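# Unroll a rolled necktie and lay it flat

## Task

Unroll the rolled-up, folded necktie and leave it flat on the table: doubled over once, stretched to its whole length, flat from end to end (the doubled-over end may keep a low loop), about aligned and about straight, opened to its full width, with no extra folds and nothing hanging past the table edge. Dropping it into place is allowed.

## Robot and tools

Robot. Two arms work over one table: left_arm sits on the +y side with a left hand, and right_arm on the -y side with a right hand. The left hand is the mirror of the right. Calibrated bases: left_arm near (+0.017, +0.334, +0.007) m, right_arm near (+0.015, -0.273, +0.022) m, both facing +x.

Frames. The scene frame has its origin at table-top height, halfway between the nominal bases, with +x pointing out over the table, +z up and +y toward left_arm. Camera names do not indicate image sides. Reported end_effector_position (m) and end_effector_quat_wxyz are in this frame. Motion offsets, however, are along the axes of that arm's own Hand target. The hand point sits 0.05 m in front of the palm: its +z runs along the straight fingers, +y out of the palm, and +x across the palm away from the thumb on the right hand (toward the thumb on the left hand). Straight fingertips reach about 0.06 to 0.07 m past the point, and the finger line sits 0.06 m behind it along -y. A wrist bracket on the little-finger side can strike things.

A row. Every moving call uses rows of 28 numbers, each in [-1, 1], always covering both arms. Layout: left_arm dx, dy, dz, rx, ry, rz; then left hand thumb_turn, thumb_bend, index, middle, ring, little, force_limit, speed; then the same 14 for right_arm. The six pose numbers are offsets, not poses. They count from the arm's Hand target at the start of the action or move, along that target's axes. 1.0 means 0.6 m for dx/dy/dz and 180 degrees for rx/ry/rz, which form a single rotation vector. All six at 0 asks for the current Hand target again. Repeating the same offset in a new call moves the arm further. The six finger numbers are absolute targets: -1 open or straight, +1 closed or curled; thumb_turn +1 puts the thumb across from the fingers. force_limit runs linearly from about 0 N at -1 to 10 N at +1 (15 N for the two thumb motors). speed goes from nearly 0 at -1 up to full at +0.48 and above. No hand value means keep as is, so resend the last hand numbers actually used. If none have been sent yet in the scene, send hand_measured plus hand_force_limit and hand_speed.

execute_actions: actions is a list of actions. Each action is a list of up to 15 rows, one per 1/30 s step, and a short table keeps its last row. Each row in an action is measured from that action's starting Hand target, not from the row before it. cameras lists camera names; ["all"] gives all, and an empty actions list returns images by default.

move: target is one row or a list of up to 15 rows. Every row is an offset from the same starting Hand targets. It drives each hand point in a straight line and does not avoid obstacles or the other arm. speed is the top path speed in m/s (0.002 to 4.3, default 0.25), either one value or one per target; turning is capped at twice that in rad/s. blend in metres rounds the corners of a list (0 means stop at each target). blocking=false returns after about 0.5 s while the motion continues. A whole move lasts at most 10 s. The result adds a move: line: done, off_target, moving, held, fault, plus limits notes such as paced (the command was clipped) or held (steps were withheld). done means at rest within 10 mm and 2 degrees, and says nothing about contact.

wait: seconds from 0 to 10. The arms keep their last command and any running move goes on. stop: brakes a running move. zoom_image: camera plus region [x0, y0, x1, y1] in pixels of the newest image, at most 504 by 504. show_instructions: shows the reference pictures. finished_scene: scene is the current scene number, and it ends the scene for good.

Results. Hand target is the last commanded pose after clipping; the next offsets start from it. Arms often rest 1 to 3 cm, sometimes 5 cm, short of the target, usually lower, and a wait will not fix that; resend the gap as an offset. Orientation commands are clipped to within 40 degrees of the measured one. hand_measured, hand_stopped_by (moving, target, force, stalled, fault) and hand_load_n use the same motor order as the row. A load near 0 can mean a lost grip. Joint torques include gravity and are noisy. Motor temperatures are reported; at 85 °C a MOTOR HOT line appears, and at 100 °C the arm goes limp for 30 s or more.

Gripping. With the thumb turned across, the hand holds objects about 0.035 to 0.065 m thick, or handles down to about 0.025 m. A cloth tie will need pinching or dragging. For soft grips, close slowly (speed -0.94 or lower) with a low force_limit. To tighten, raise force_limit and send a target further closed than hand_measured. To release, send a target more open than hand_measured.

Avoid. Nothing may go off the table or be left off it. Do not strike the table or other fixed parts hard, and never let the hands press or grab each other. Avoid fast swings while holding, heavy finger loads, and paths passing close to an arm's own base. Long stretched holds or pushing toward unreachable poses heat the motors. Faster moves lag more and hit harder. To end a press, command the target back beyond the hand point.

Each tool is called in YAML: its name, and indented under it one key for each argument.

Reference images:

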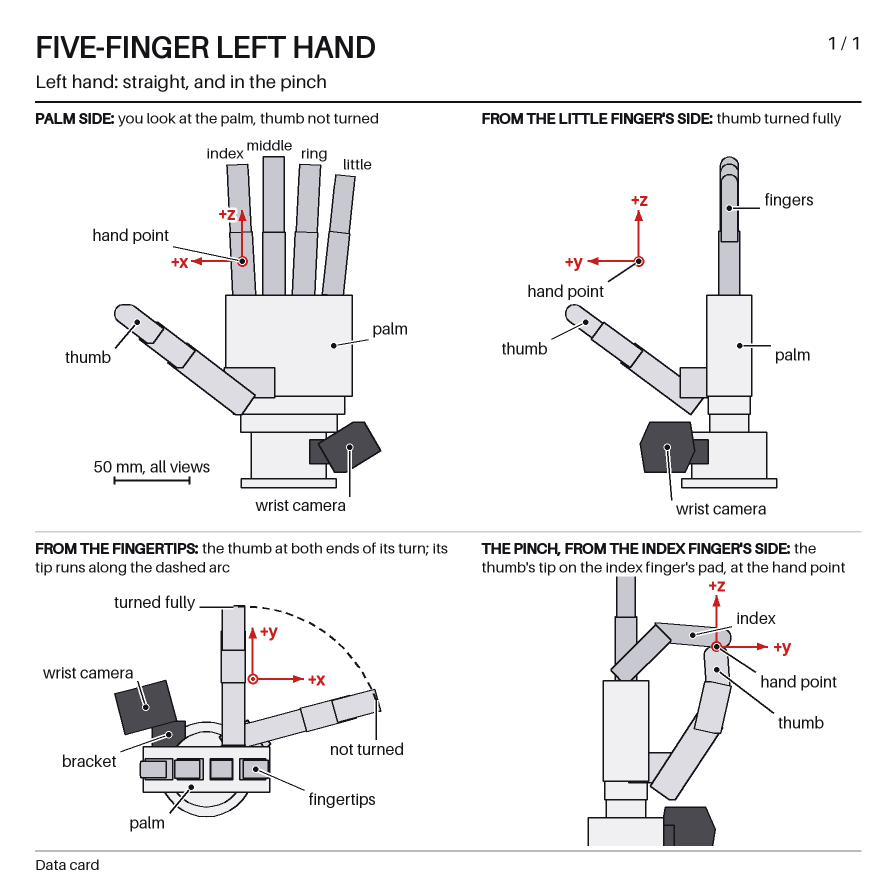

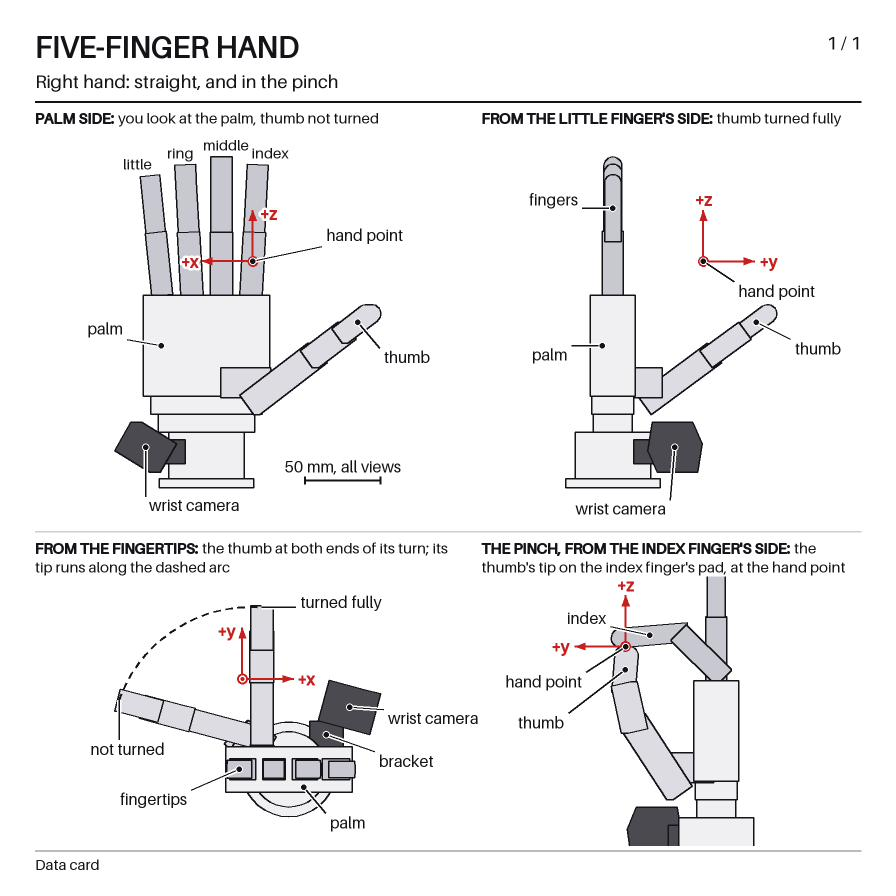

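## Session

execute_actions:
  actions: []

Scene clock: 0.00 s.
left_arm: end_effector_position=(+0.5890, -0.0641, +0.3168) hand_measured=(-1.000, -1.000, -1.000, -1.000, -1.000, -1.000) hand_load_n=(+0.0, +0.0, +0.0, +0.0, +0.0, +0.0) hand_stopped_by=(target, target, target, target, target, target) hand_force_limit=0.00 hand_speed=-0.80 end_effector_quat_wxyz=(-0.086, -0.443, +0.830, -0.327) | right_arm: end_effector_position=(+0.8774, -0.2313, +0.2394) hand_measured=(-1.000, -1.000, -1.000, -1.000, -1.000, -1.000) hand_load_n=(+0.0, +0.0, +0.0, +0.0, +0.0, +0.0) hand_stopped_by=(target, target, target, target, target, target) hand_force_limit=0.00 hand_speed=-0.80 end_effector_quat_wxyz=(+0.277, +0.057, +0.918, +0.279)
Joint positions: left_arm=[-0.435 2.111 2.431 -1.421 0.525 0.031] | right_arm=[-0.108 2.268 2.236 -0.935 -0.576 1.751]
Joint velocities: within noise
Joint torques (N m): no reading
Motor temperatures (°C): left_arm=[28 36 27 24 28 27] | right_arm=[24 33 21 25 25 26]
Heat: left arm: hottest shoulder 36 °C; right arm: hottest shoulder 33 °C.
Hand target: left_arm +0.5928, -0.0658, +0.3207; -0.081, -0.441, +0.830, -0.332 | right_arm +0.8817, -0.2319, +0.2427; +0.283, +0.055, +0.916, +0.278

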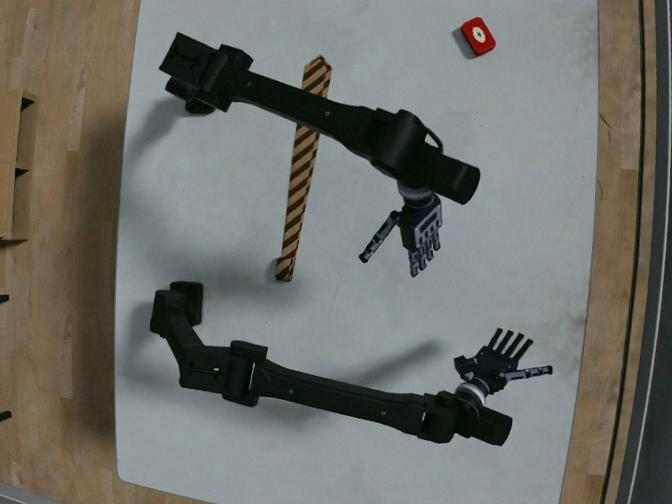

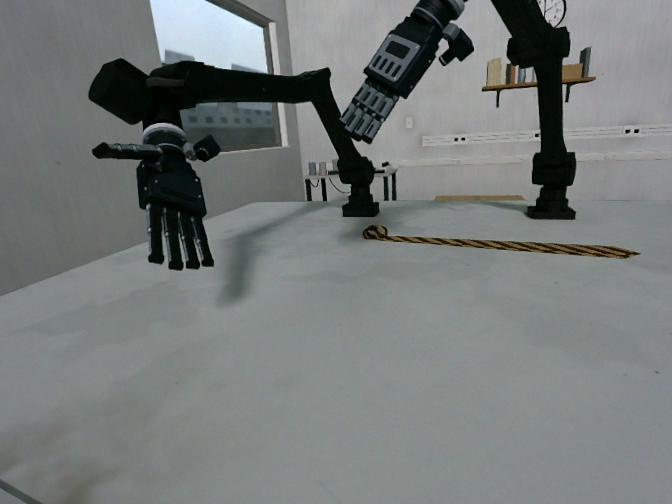

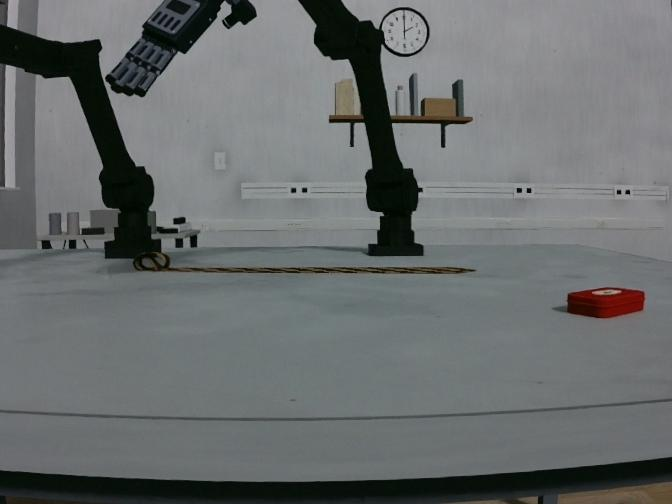

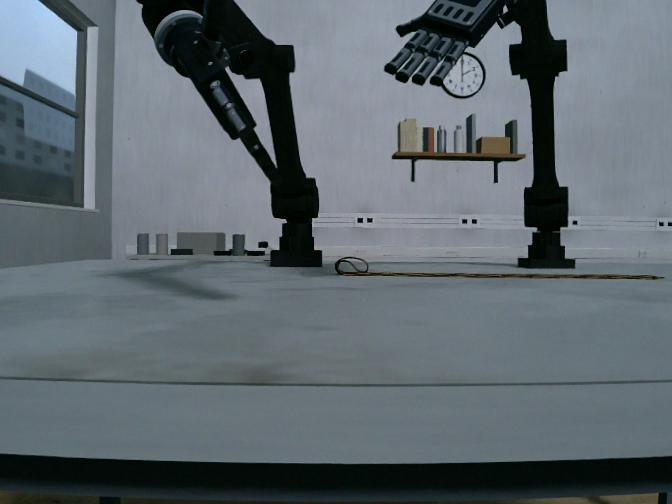

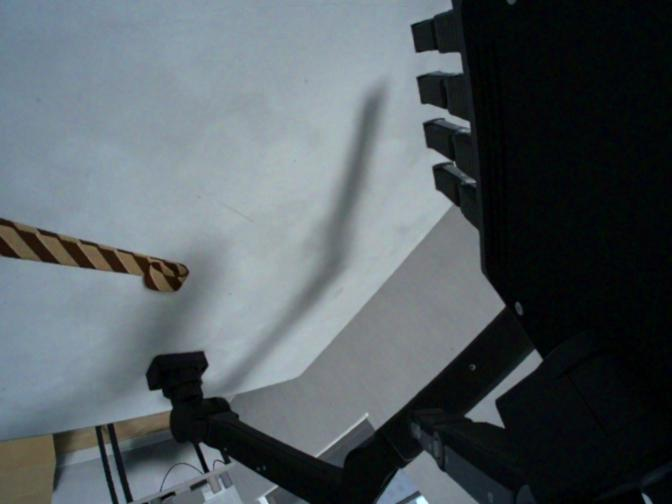

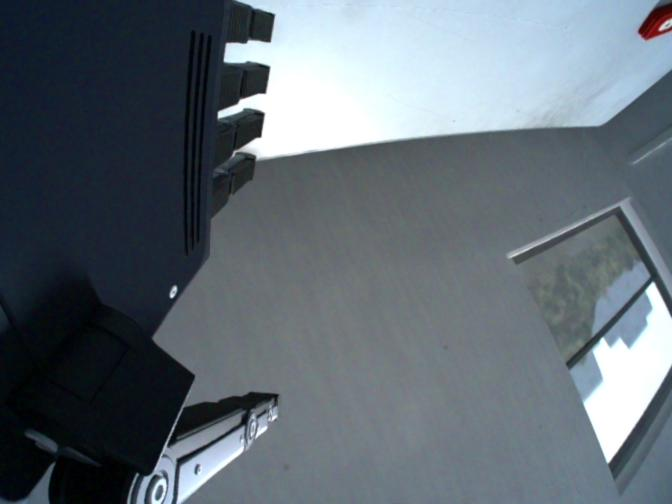

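zoom_image:
  camera: "cam_low"
  region: [340, 210, 440, 260]

zoom_image:
  camera: "cam_roll_right"
  region: [320, 245, 400, 290]

zoom_image:
  camera: "cam_left_wrist"
  region: [100, 220, 220, 310]

zoom_image:
  camera: "cam_low"
  region: [560, 220, 672, 280]

zoom_image:
  camera: "cam_high"
  region: [240, 40, 360, 300]

Scaled by 5.040 from the camera's 672x504 image, which has a finer 960x720 frame.

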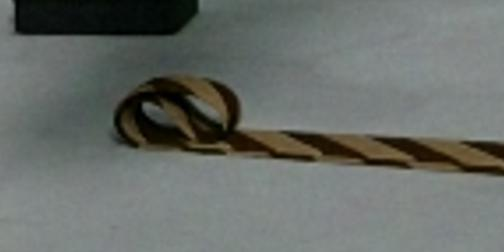

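Scaled by 6.300 from the camera's 672x504 image, which has a finer 960x720 frame.

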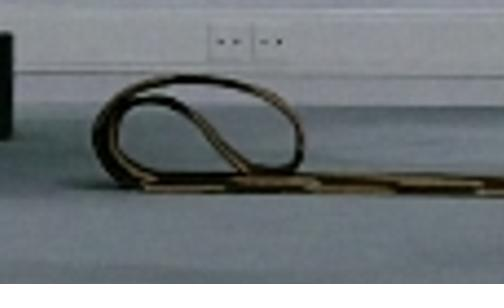

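Scaled by 4.200 from the camera's 672x504 image, which has a finer 960x720 frame.

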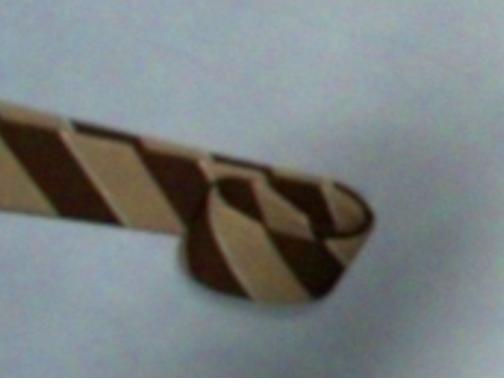

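Scaled by 4.500 from the camera's 672x504 image, which has a finer 960x720 frame.

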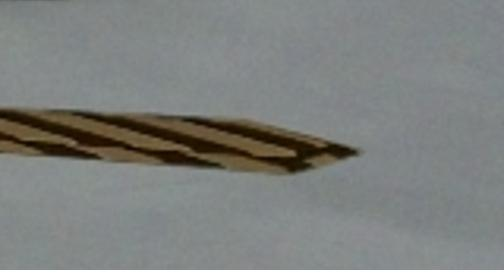

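Scaled by 1.938 from the camera's 672x504 image, which has a finer 960x720 frame.

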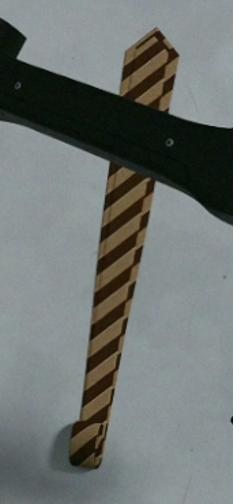

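move:
  target: [-0.305,0.176,-0.28,0,0,0,-1,-1,-1,-1,-1,-1,-1,-0.8,0.845,0.355,-0.340,0.1825,0.186,-0.036,-1,-1,-1,-1,-1,-1,-1,-0.8]
  speed: 0.3
  cameras: ["cam_high","cam_roll_right"]

Scene clock: 40.00 s.
left_arm: end_effector_position=(+0.5979, +0.2024, +0.3147) hand_measured=(-1.000, -1.000, -1.000, -1.000, -1.000, -1.000) hand_load_n=(+0.0, -0.5, +0.0, +0.0, +0.0, +0.0) hand_stopped_by=(target, target, target, target, target, target) hand_force_limit=-1.00 hand_speed=-0.80 end_effector_quat_wxyz=(-0.083, -0.446, +0.827, -0.331) | right_arm: end_effector_position=(+0.3356, -0.0167, +0.2519) hand_measured=(-1.000, -1.000, -1.000, -1.000, -1.000, -1.000) hand_load_n=(+0.0, +0.0, +0.0, +0.0, +0.0, +0.0) hand_stopped_by=(target, target, target, target, target, target) hand_force_limit=-1.00 hand_speed=-0.80 end_effector_quat_wxyz=(+0.001, -0.029, +1.000, +0.011)
Joint positions: left_arm=[-0.024 1.961 2.198 -1.589 0.668 0.487] | right_arm=[0.595 1.25 1.211 -1.518 -0.017 2.089]
Joint torques (N m): left_arm=[0.38 -20.07 7.5 -0.01 0.56 0.18] | right_arm=[0.56 -6.53 6.97 -0.06 -0.05 0.02]
Motor temperatures (°C): left_arm=[28 40 31 24 27 26] | right_arm=[24 38 26 25 24 25]
Heat: left arm: hottest shoulder 40 °C; right arm: hottest shoulder 38 °C.
Hand target: left_arm +0.5927, +0.2041, +0.3203; -0.081, -0.441, +0.830, -0.332 | right_arm +0.3347, -0.0201, +0.2495; +0.000, +0.000, +1.000, -0.001
Off the commanded pose: left_arm 0.008 m, 1 deg | right_arm 0.004 m, 4 deg.
joint sent to its limit (right arm) — joint 6 (wrist roll), upper limit. The joint targets are off in orientation, not in position.
move: off_target (right_arm)
Images, in order (width x height): cam_high 672x504, cam_roll_right 672x504.

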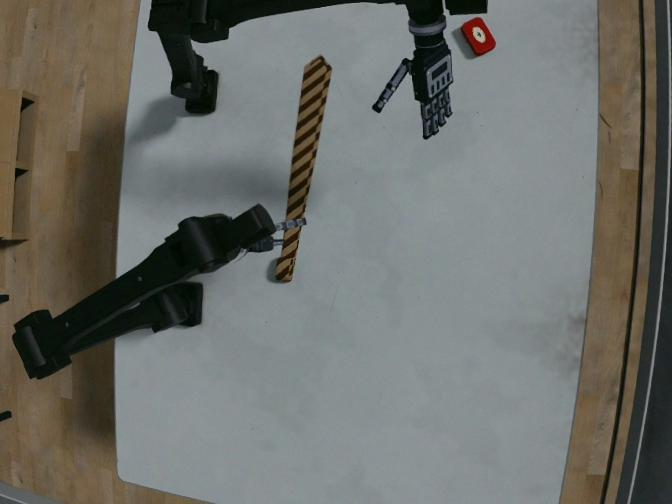

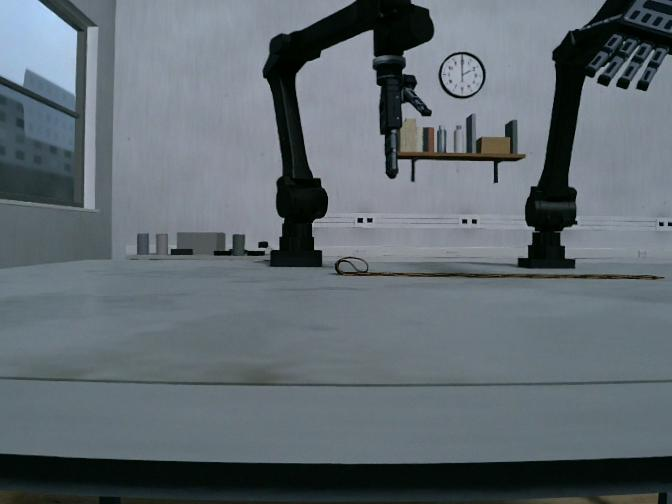

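move:
  target: [0,0,0,0,0,0,-1,-1,-1,-1,-1,-1,-1,-0.8,0,0,0.275,0,0,0,-1,-1,-1,-1,-1,-1,-1,-0.8]
  speed: 0.2
  cameras: ["cam_high","cam_roll_right","cam_low"]

Scene clock: 44.73 s.
left_arm: end_effector_position=(+0.5980, +0.2024, +0.3147) hand_measured=(-1.000, -1.000, -1.000, -1.000, -1.000, -1.000) hand_load_n=(-0.5, +0.0, +0.0, +0.0, +0.0, +0.0) hand_stopped_by=(target, target, target, target, target, target) hand_force_limit=-1.00 hand_speed=-0.80 end_effector_quat_wxyz=(-0.083, -0.445, +0.828, -0.332) | right_arm: end_effector_position=(+0.3292, -0.0211, +0.0829) hand_measured=(-1.000, -1.000, -1.000, -1.000, -1.000, -1.000) hand_load_n=(+0.0, +0.0, +0.0, +0.0, +0.0, +0.0) hand_stopped_by=(target, target, target, target, target, target) hand_force_limit=-1.00 hand_speed=-0.80 end_effector_quat_wxyz=(-0.011, -0.029, +1.000, +0.003)
Joint positions: left_arm=[-0.024 1.961 2.198 -1.589 0.668 0.488] | right_arm=[0.594 1.376 0.867 -1.077 -0.017 2.089]
Joint torques (N m): left_arm=[0.32 -20.07 7.51 -0.02 0.56 0.19] | right_arm=[0.56 -7 6.45 0.85 -0.08 0.02]
Heat: left arm: hottest shoulder 40 °C; right arm: hottest shoulder 37 °C.
Hand target: left_arm +0.5927, +0.2042, +0.3203; -0.081, -0.441, +0.830, -0.332 | right_arm +0.3346, -0.0203, +0.0844; +0.000, +0.000, +1.000, -0.001
Off the commanded pose: left_arm 0.008 m, 1 deg | right_arm 0.006 m, 4 deg.
joint sent to its limit (right arm) — joint 6 (wrist roll), upper limit. The joint targets are off in orientation, not in position.
move: off_target (right_arm)
Images, in order (width x height): cam_high 672x504, cam_low 672x504, cam_roll_right 672x504.

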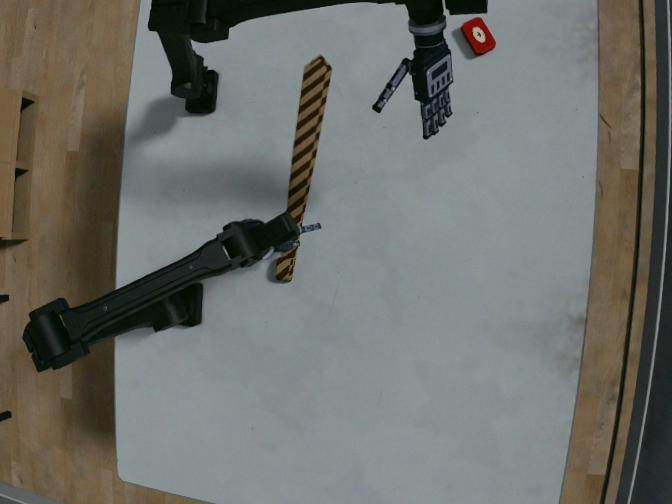

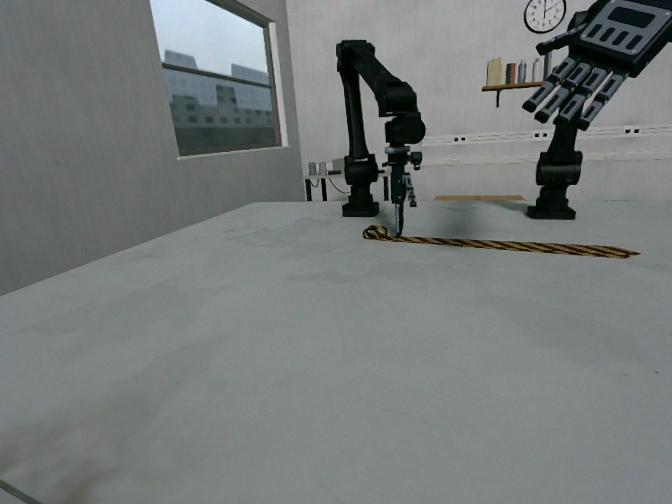

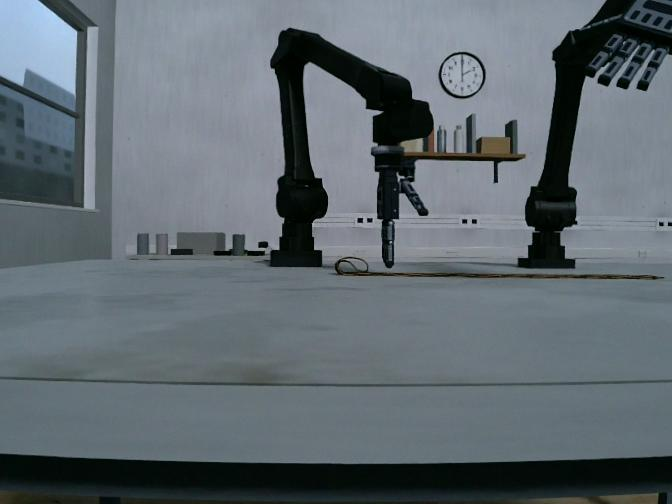

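move:
  target: [0,0,0,0,0,0,-1,-1,-1,-1,-1,-1,-1,-0.8,0.015,-0.25,0,0,0,0,-1,-1,-1,-1,-1,-1,-1,-0.8]
  speed: 0.12
  cameras: ["cam_high","cam_roll_right","cam_low"]

zoom_image:
  camera: "cam_roll_right"
  region: [220, 220, 420, 290]

Scene clock: 50.10 s.
left_arm: end_effector_position=(+0.5980, +0.2024, +0.3147) hand_measured=(-1.000, -1.000, -1.000, -1.000, -1.000, -1.000) hand_load_n=(+0.0, +0.0, +0.0, +0.0, +0.0, +0.0) hand_stopped_by=(target, target, target, target, target, target) hand_force_limit=-1.00 hand_speed=-0.80 end_effector_quat_wxyz=(-0.083, -0.445, +0.828, -0.332) | right_arm: end_effector_position=(+0.3301, -0.1687, +0.0859) hand_measured=(-1.000, -1.000, -1.000, -1.000, -1.000, -1.000) hand_load_n=(+0.0, +0.0, +0.0, +0.0, +0.0, +0.5) hand_stopped_by=(target, target, target, target, target, target) hand_force_limit=-1.00 hand_speed=-0.80 end_effector_quat_wxyz=(+0.005, +0.004, +1.000, +0.002)
Joint positions: left_arm=[-0.024 1.961 2.198 -1.589 0.668 0.488] | right_arm=[0.173 1.196 0.715 -1.08 -0.002 1.733]
Joint torques (N m): left_arm=[0.32 -20.01 7.5 -0.01 0.56 0.19] | right_arm=[0.97 -5.01 6.01 -0.03 0.12 -0.17]
Heat: left arm: hottest shoulder 40 °C; right arm: hottest shoulder 37 °C.
Hand target: left_arm +0.5927, +0.2042, +0.3203; -0.081, -0.441, +0.830, -0.332 | right_arm +0.3257, -0.1702, +0.0846; +0.000, -0.001, +1.000, -0.001
Off the commanded pose: left_arm 0.008 m, 1 deg | right_arm 0.005 m, 1 deg.
move: done
Images, in order (width x height): cam_high 672x504, cam_low 672x504, cam_roll_right 672x504.

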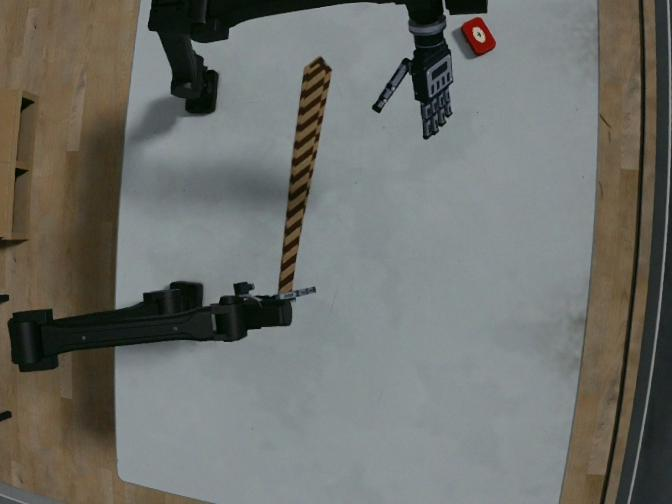

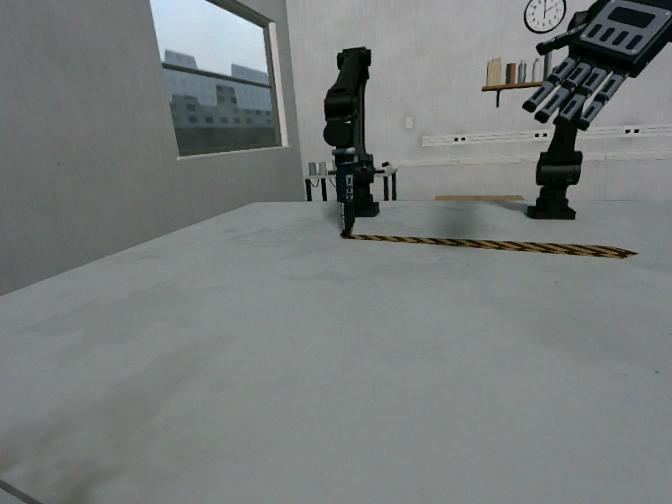

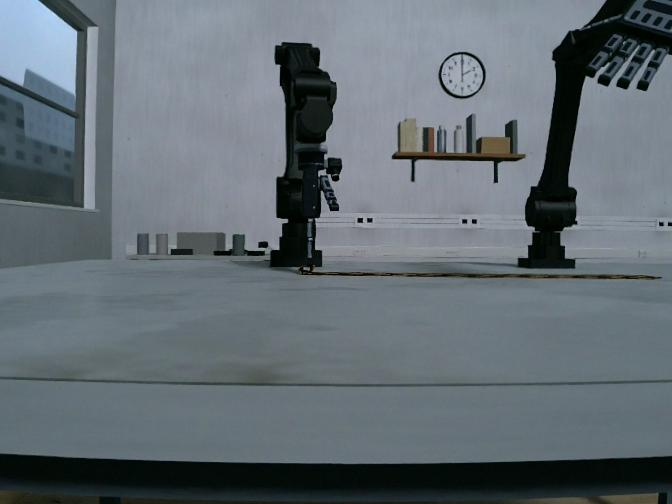

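Scaled by 2.520 from the camera's 672x504 image, which has a finer 960x720 frame.

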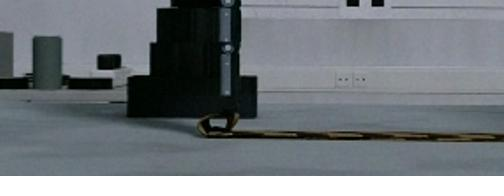

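move:
  target: [0,0,0,0,0,0,-1,-1,-1,-1,-1,-1,-1,-0.8,0.012,-0.2,0,0,0,0,-1,-1,-1,-1,-1,-1,-1,-0.8]
  speed: 0.12
  cameras: ["cam_high","cam_roll_right","cam_low"]

zoom_image:
  camera: "cam_roll_right"
  region: [170, 220, 370, 290]

zoom_image:
  camera: "cam_high"
  region: [220, 200, 360, 400]

Scene clock: 55.33 s.
left_arm: end_effector_position=(+0.5980, +0.2024, +0.3147) hand_measured=(-1.000, -1.000, -1.000, -1.000, -1.000, -1.000) hand_load_n=(+0.0, +0.0, +0.0, +0.0, +0.0, +0.0) hand_stopped_by=(target, target, target, target, target, target) hand_force_limit=-1.00 hand_speed=-0.80 end_effector_quat_wxyz=(-0.083, -0.445, +0.828, -0.332) | right_arm: end_effector_position=(+0.3163, -0.2895, +0.0837) hand_measured=(-1.000, -1.000, -1.000, -1.000, -1.000, -1.000) hand_load_n=(+0.0, +0.0, +0.0, +0.0, +0.0, +0.0) hand_stopped_by=(target, target, target, target, target, target) hand_force_limit=-1.00 hand_speed=-0.80 end_effector_quat_wxyz=(+0.002, +0.005, +1.000, -0.001)
Joint positions: left_arm=[-0.024 1.961 2.198 -1.589 0.668 0.488] | right_arm=[-0.255 1.182 0.7 -1.084 0.001 1.307]
Joint torques (N m): left_arm=[0.38 -20.01 7.53 -0.01 0.56 0.19] | right_arm=[1.08 -3.84 7.27 0.12 0.03 -0.17]
Heat: left arm: hottest shoulder 40 °C; right arm: hottest shoulder 36 °C.
Hand target: left_arm +0.5927, +0.2042, +0.3203; -0.081, -0.441, +0.830, -0.332 | right_arm +0.3186, -0.2903, +0.0848; +0.000, +0.000, +1.000, -0.001
Off the commanded pose: left_arm 0.008 m, 1 deg | right_arm 0.003 m, 1 deg.
move: done
Images, in order (width x height): cam_high 672x504, cam_low 672x504, cam_roll_right 672x504.

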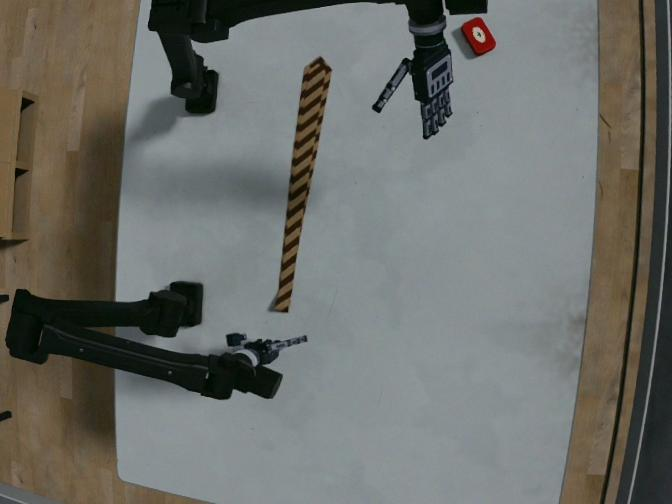

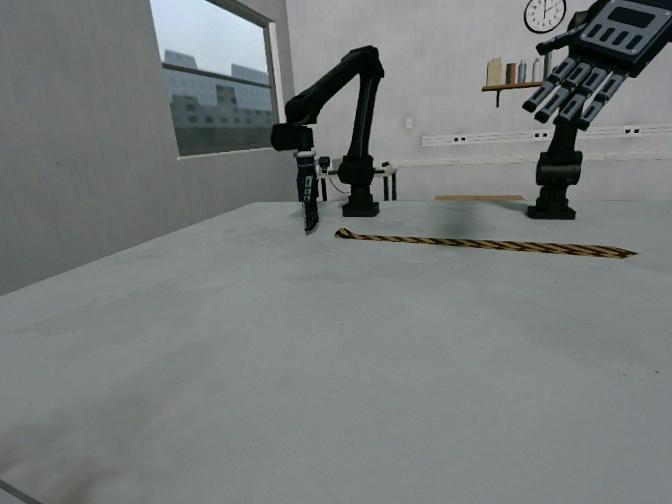

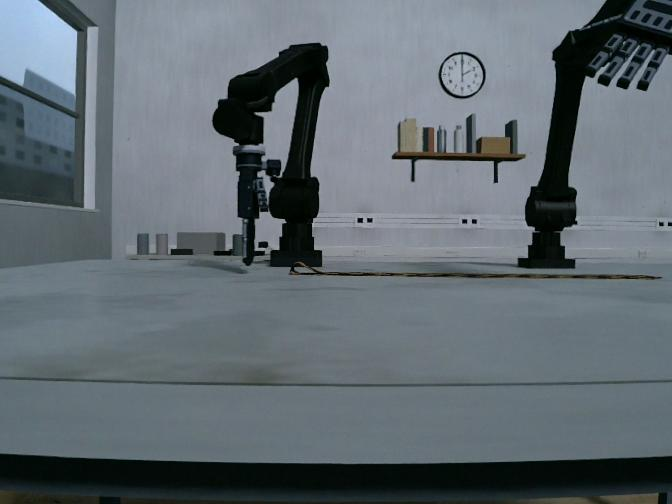

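Scaled by 2.520 from the camera's 672x504 image, which has a finer 960x720 frame.

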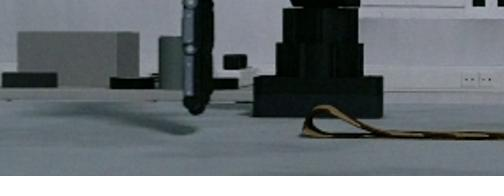

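Scaled by 2.520 from the camera's 672x504 image, which has a finer 960x720 frame.

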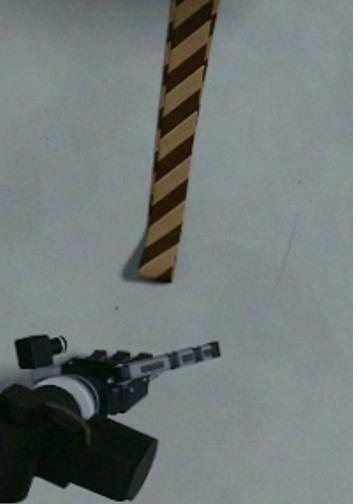

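zoom_image:
  camera: "cam_low"
  region: [325, 215, 425, 260]

zoom_image:
  camera: "cam_roll_right"
  region: [285, 250, 365, 290]

zoom_image:
  camera: "cam_high"
  region: [260, 220, 320, 320]

Scaled by 5.040 from the camera's 672x504 image, which has a finer 960x720 frame.

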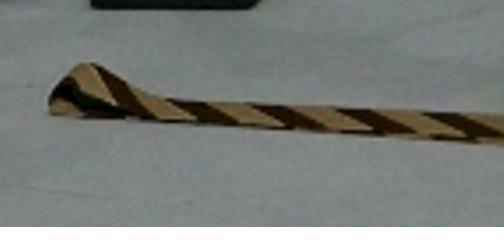

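Scaled by 6.300 from the camera's 672x504 image, which has a finer 960x720 frame.

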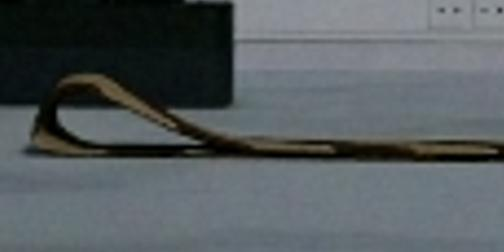

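Scaled by 5.040 from the camera's 672x504 image, which has a finer 960x720 frame.

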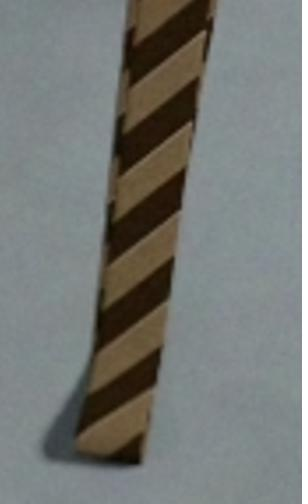

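move:
  target:
    - [0,0,0,0,0,0,-1,-1,-1,-1,-1,-1,-1,-0.8,0,0,-0.08,0,0,0,-1,-1,-1,-1,-1,-1,-1,-0.8]
    - [0,0,0,0,0,0,-1,-1,-1,-1,-1,-1,-1,-0.8,-0.01,0.142,-0.08,0,0,0,-1,-1,-1,-1,-1,-1,-1,-0.8]
    - [0,0,0,0,0,0,-1,-1,-1,-1,-1,-1,-1,-0.8,-0.01,0.142,0.017,0,0,0,-1,-1,-1,-1,-1,-1,-1,-0.8]
    - [0,0,0,0,0,0,-1,-1,-1,-1,-1,-1,-1,-0.8,-0.01,0.142,-0.1,0,0,0,-1,-1,-1,-1,-1,-1,-1,-0.8]
    - [0,0,0,0,0,0,-1,-1,-1,-1,-1,-1,-1,-0.8,-0.01,-0.1,-0.12,0,0,0,-1,-1,-1,-1,-1,-1,-1,-0.8]
  speed: [0.2,0.2,0.05,0.1,0.2]
  cameras: ["cam_high","cam_roll_right","cam_low"]

zoom_image:
  camera: "cam_roll_right"
  region: [285, 250, 365, 290]

zoom_image:
  camera: "cam_high"
  region: [260, 220, 320, 320]

zoom_image:
  camera: "cam_low"
  region: [325, 215, 425, 260]

Scene clock: 78.00 s.
left_arm: end_effector_position=(+0.5980, +0.2024, +0.3147) hand_measured=(-1.000, -1.000, -1.000, -1.000, -1.000, -1.000) hand_load_n=(+0.0, +0.0, +0.0, +0.0, +0.0, +0.0) hand_stopped_by=(target, target, target, target, target, target) hand_force_limit=-1.00 hand_speed=-0.80 end_effector_quat_wxyz=(-0.083, -0.445, +0.828, -0.332) | right_arm: end_effector_position=(+0.3150, -0.3471, +0.1454) hand_measured=(-1.000, -1.000, -1.000, -1.000, -1.000, -1.000) hand_load_n=(+0.0, +0.0, +0.0, +0.0, +0.0, +0.0) hand_stopped_by=(target, target, target, target, target, target) hand_force_limit=-1.00 hand_speed=-0.80 end_effector_quat_wxyz=(-0.009, +0.006, +1.000, +0.002)
Joint positions: left_arm=[-0.024 1.961 2.198 -1.589 0.668 0.488] | right_arm=[-0.439 1.181 0.875 -1.283 0.005 1.125]
Joint torques (N m): left_arm=[0.32 -20.07 7.53 0.01 0.55 0.19] | right_arm=[1.38 -4.72 9.62 -0.18 -0.14 -0.15]
Heat: left arm: hottest shoulder 40 °C; right arm: hottest shoulder 34 °C.
Hand target: left_arm +0.5927, +0.2042, +0.3203; -0.081, -0.441, +0.830, -0.332 | right_arm +0.3248, -0.3501, +0.1569; +0.000, -0.001, +1.000, +0.000
Off the commanded pose: left_arm 0.008 m, 1 deg | right_arm 0.015 m, 1 deg.
move: off_target (right_arm)
Images, in order (width x height): cam_high 672x504, cam_low 672x504, cam_roll_right 672x504.

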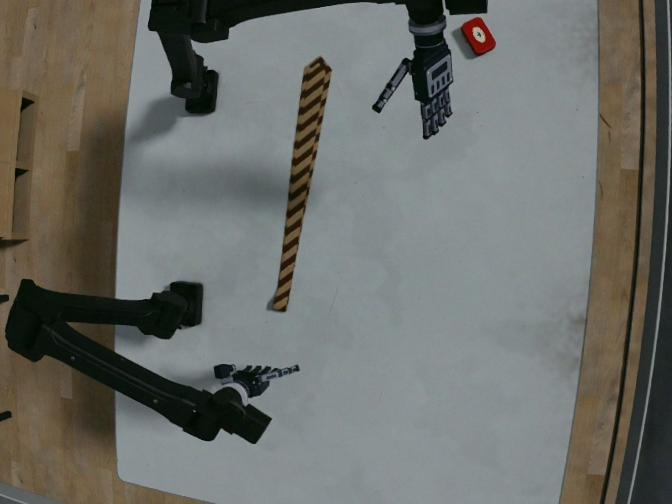

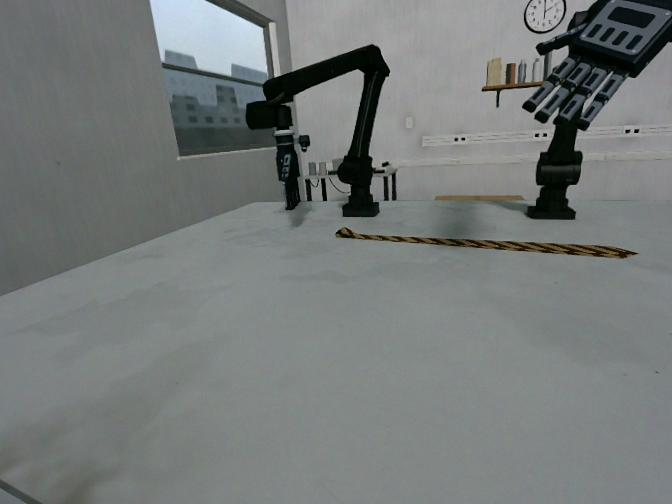

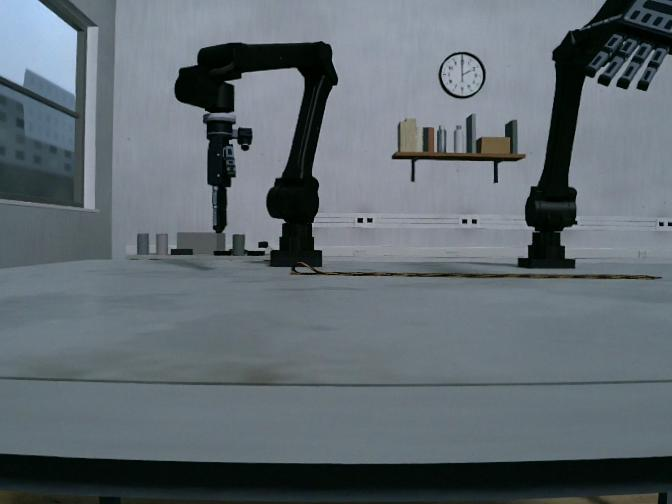

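Scaled by 6.300 from the camera's 672x504 image, which has a finer 960x720 frame.

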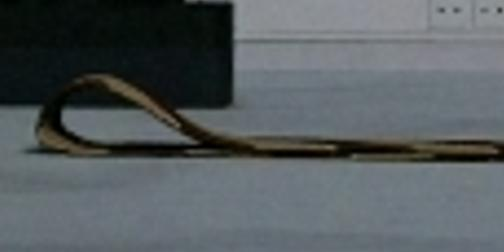

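Scaled by 5.040 from the camera's 672x504 image, which has a finer 960x720 frame.

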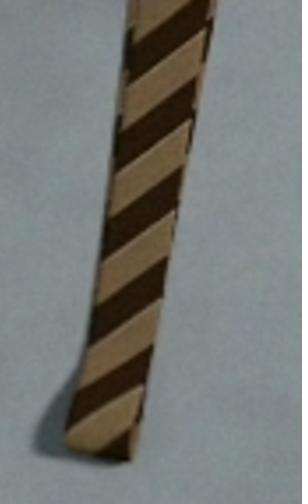

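Scaled by 5.040 from the camera's 672x504 image, which has a finer 960x720 frame.

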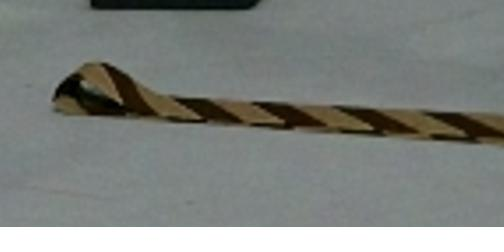

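finished_scene:
  scene: 1

The scene is finished: the task was done.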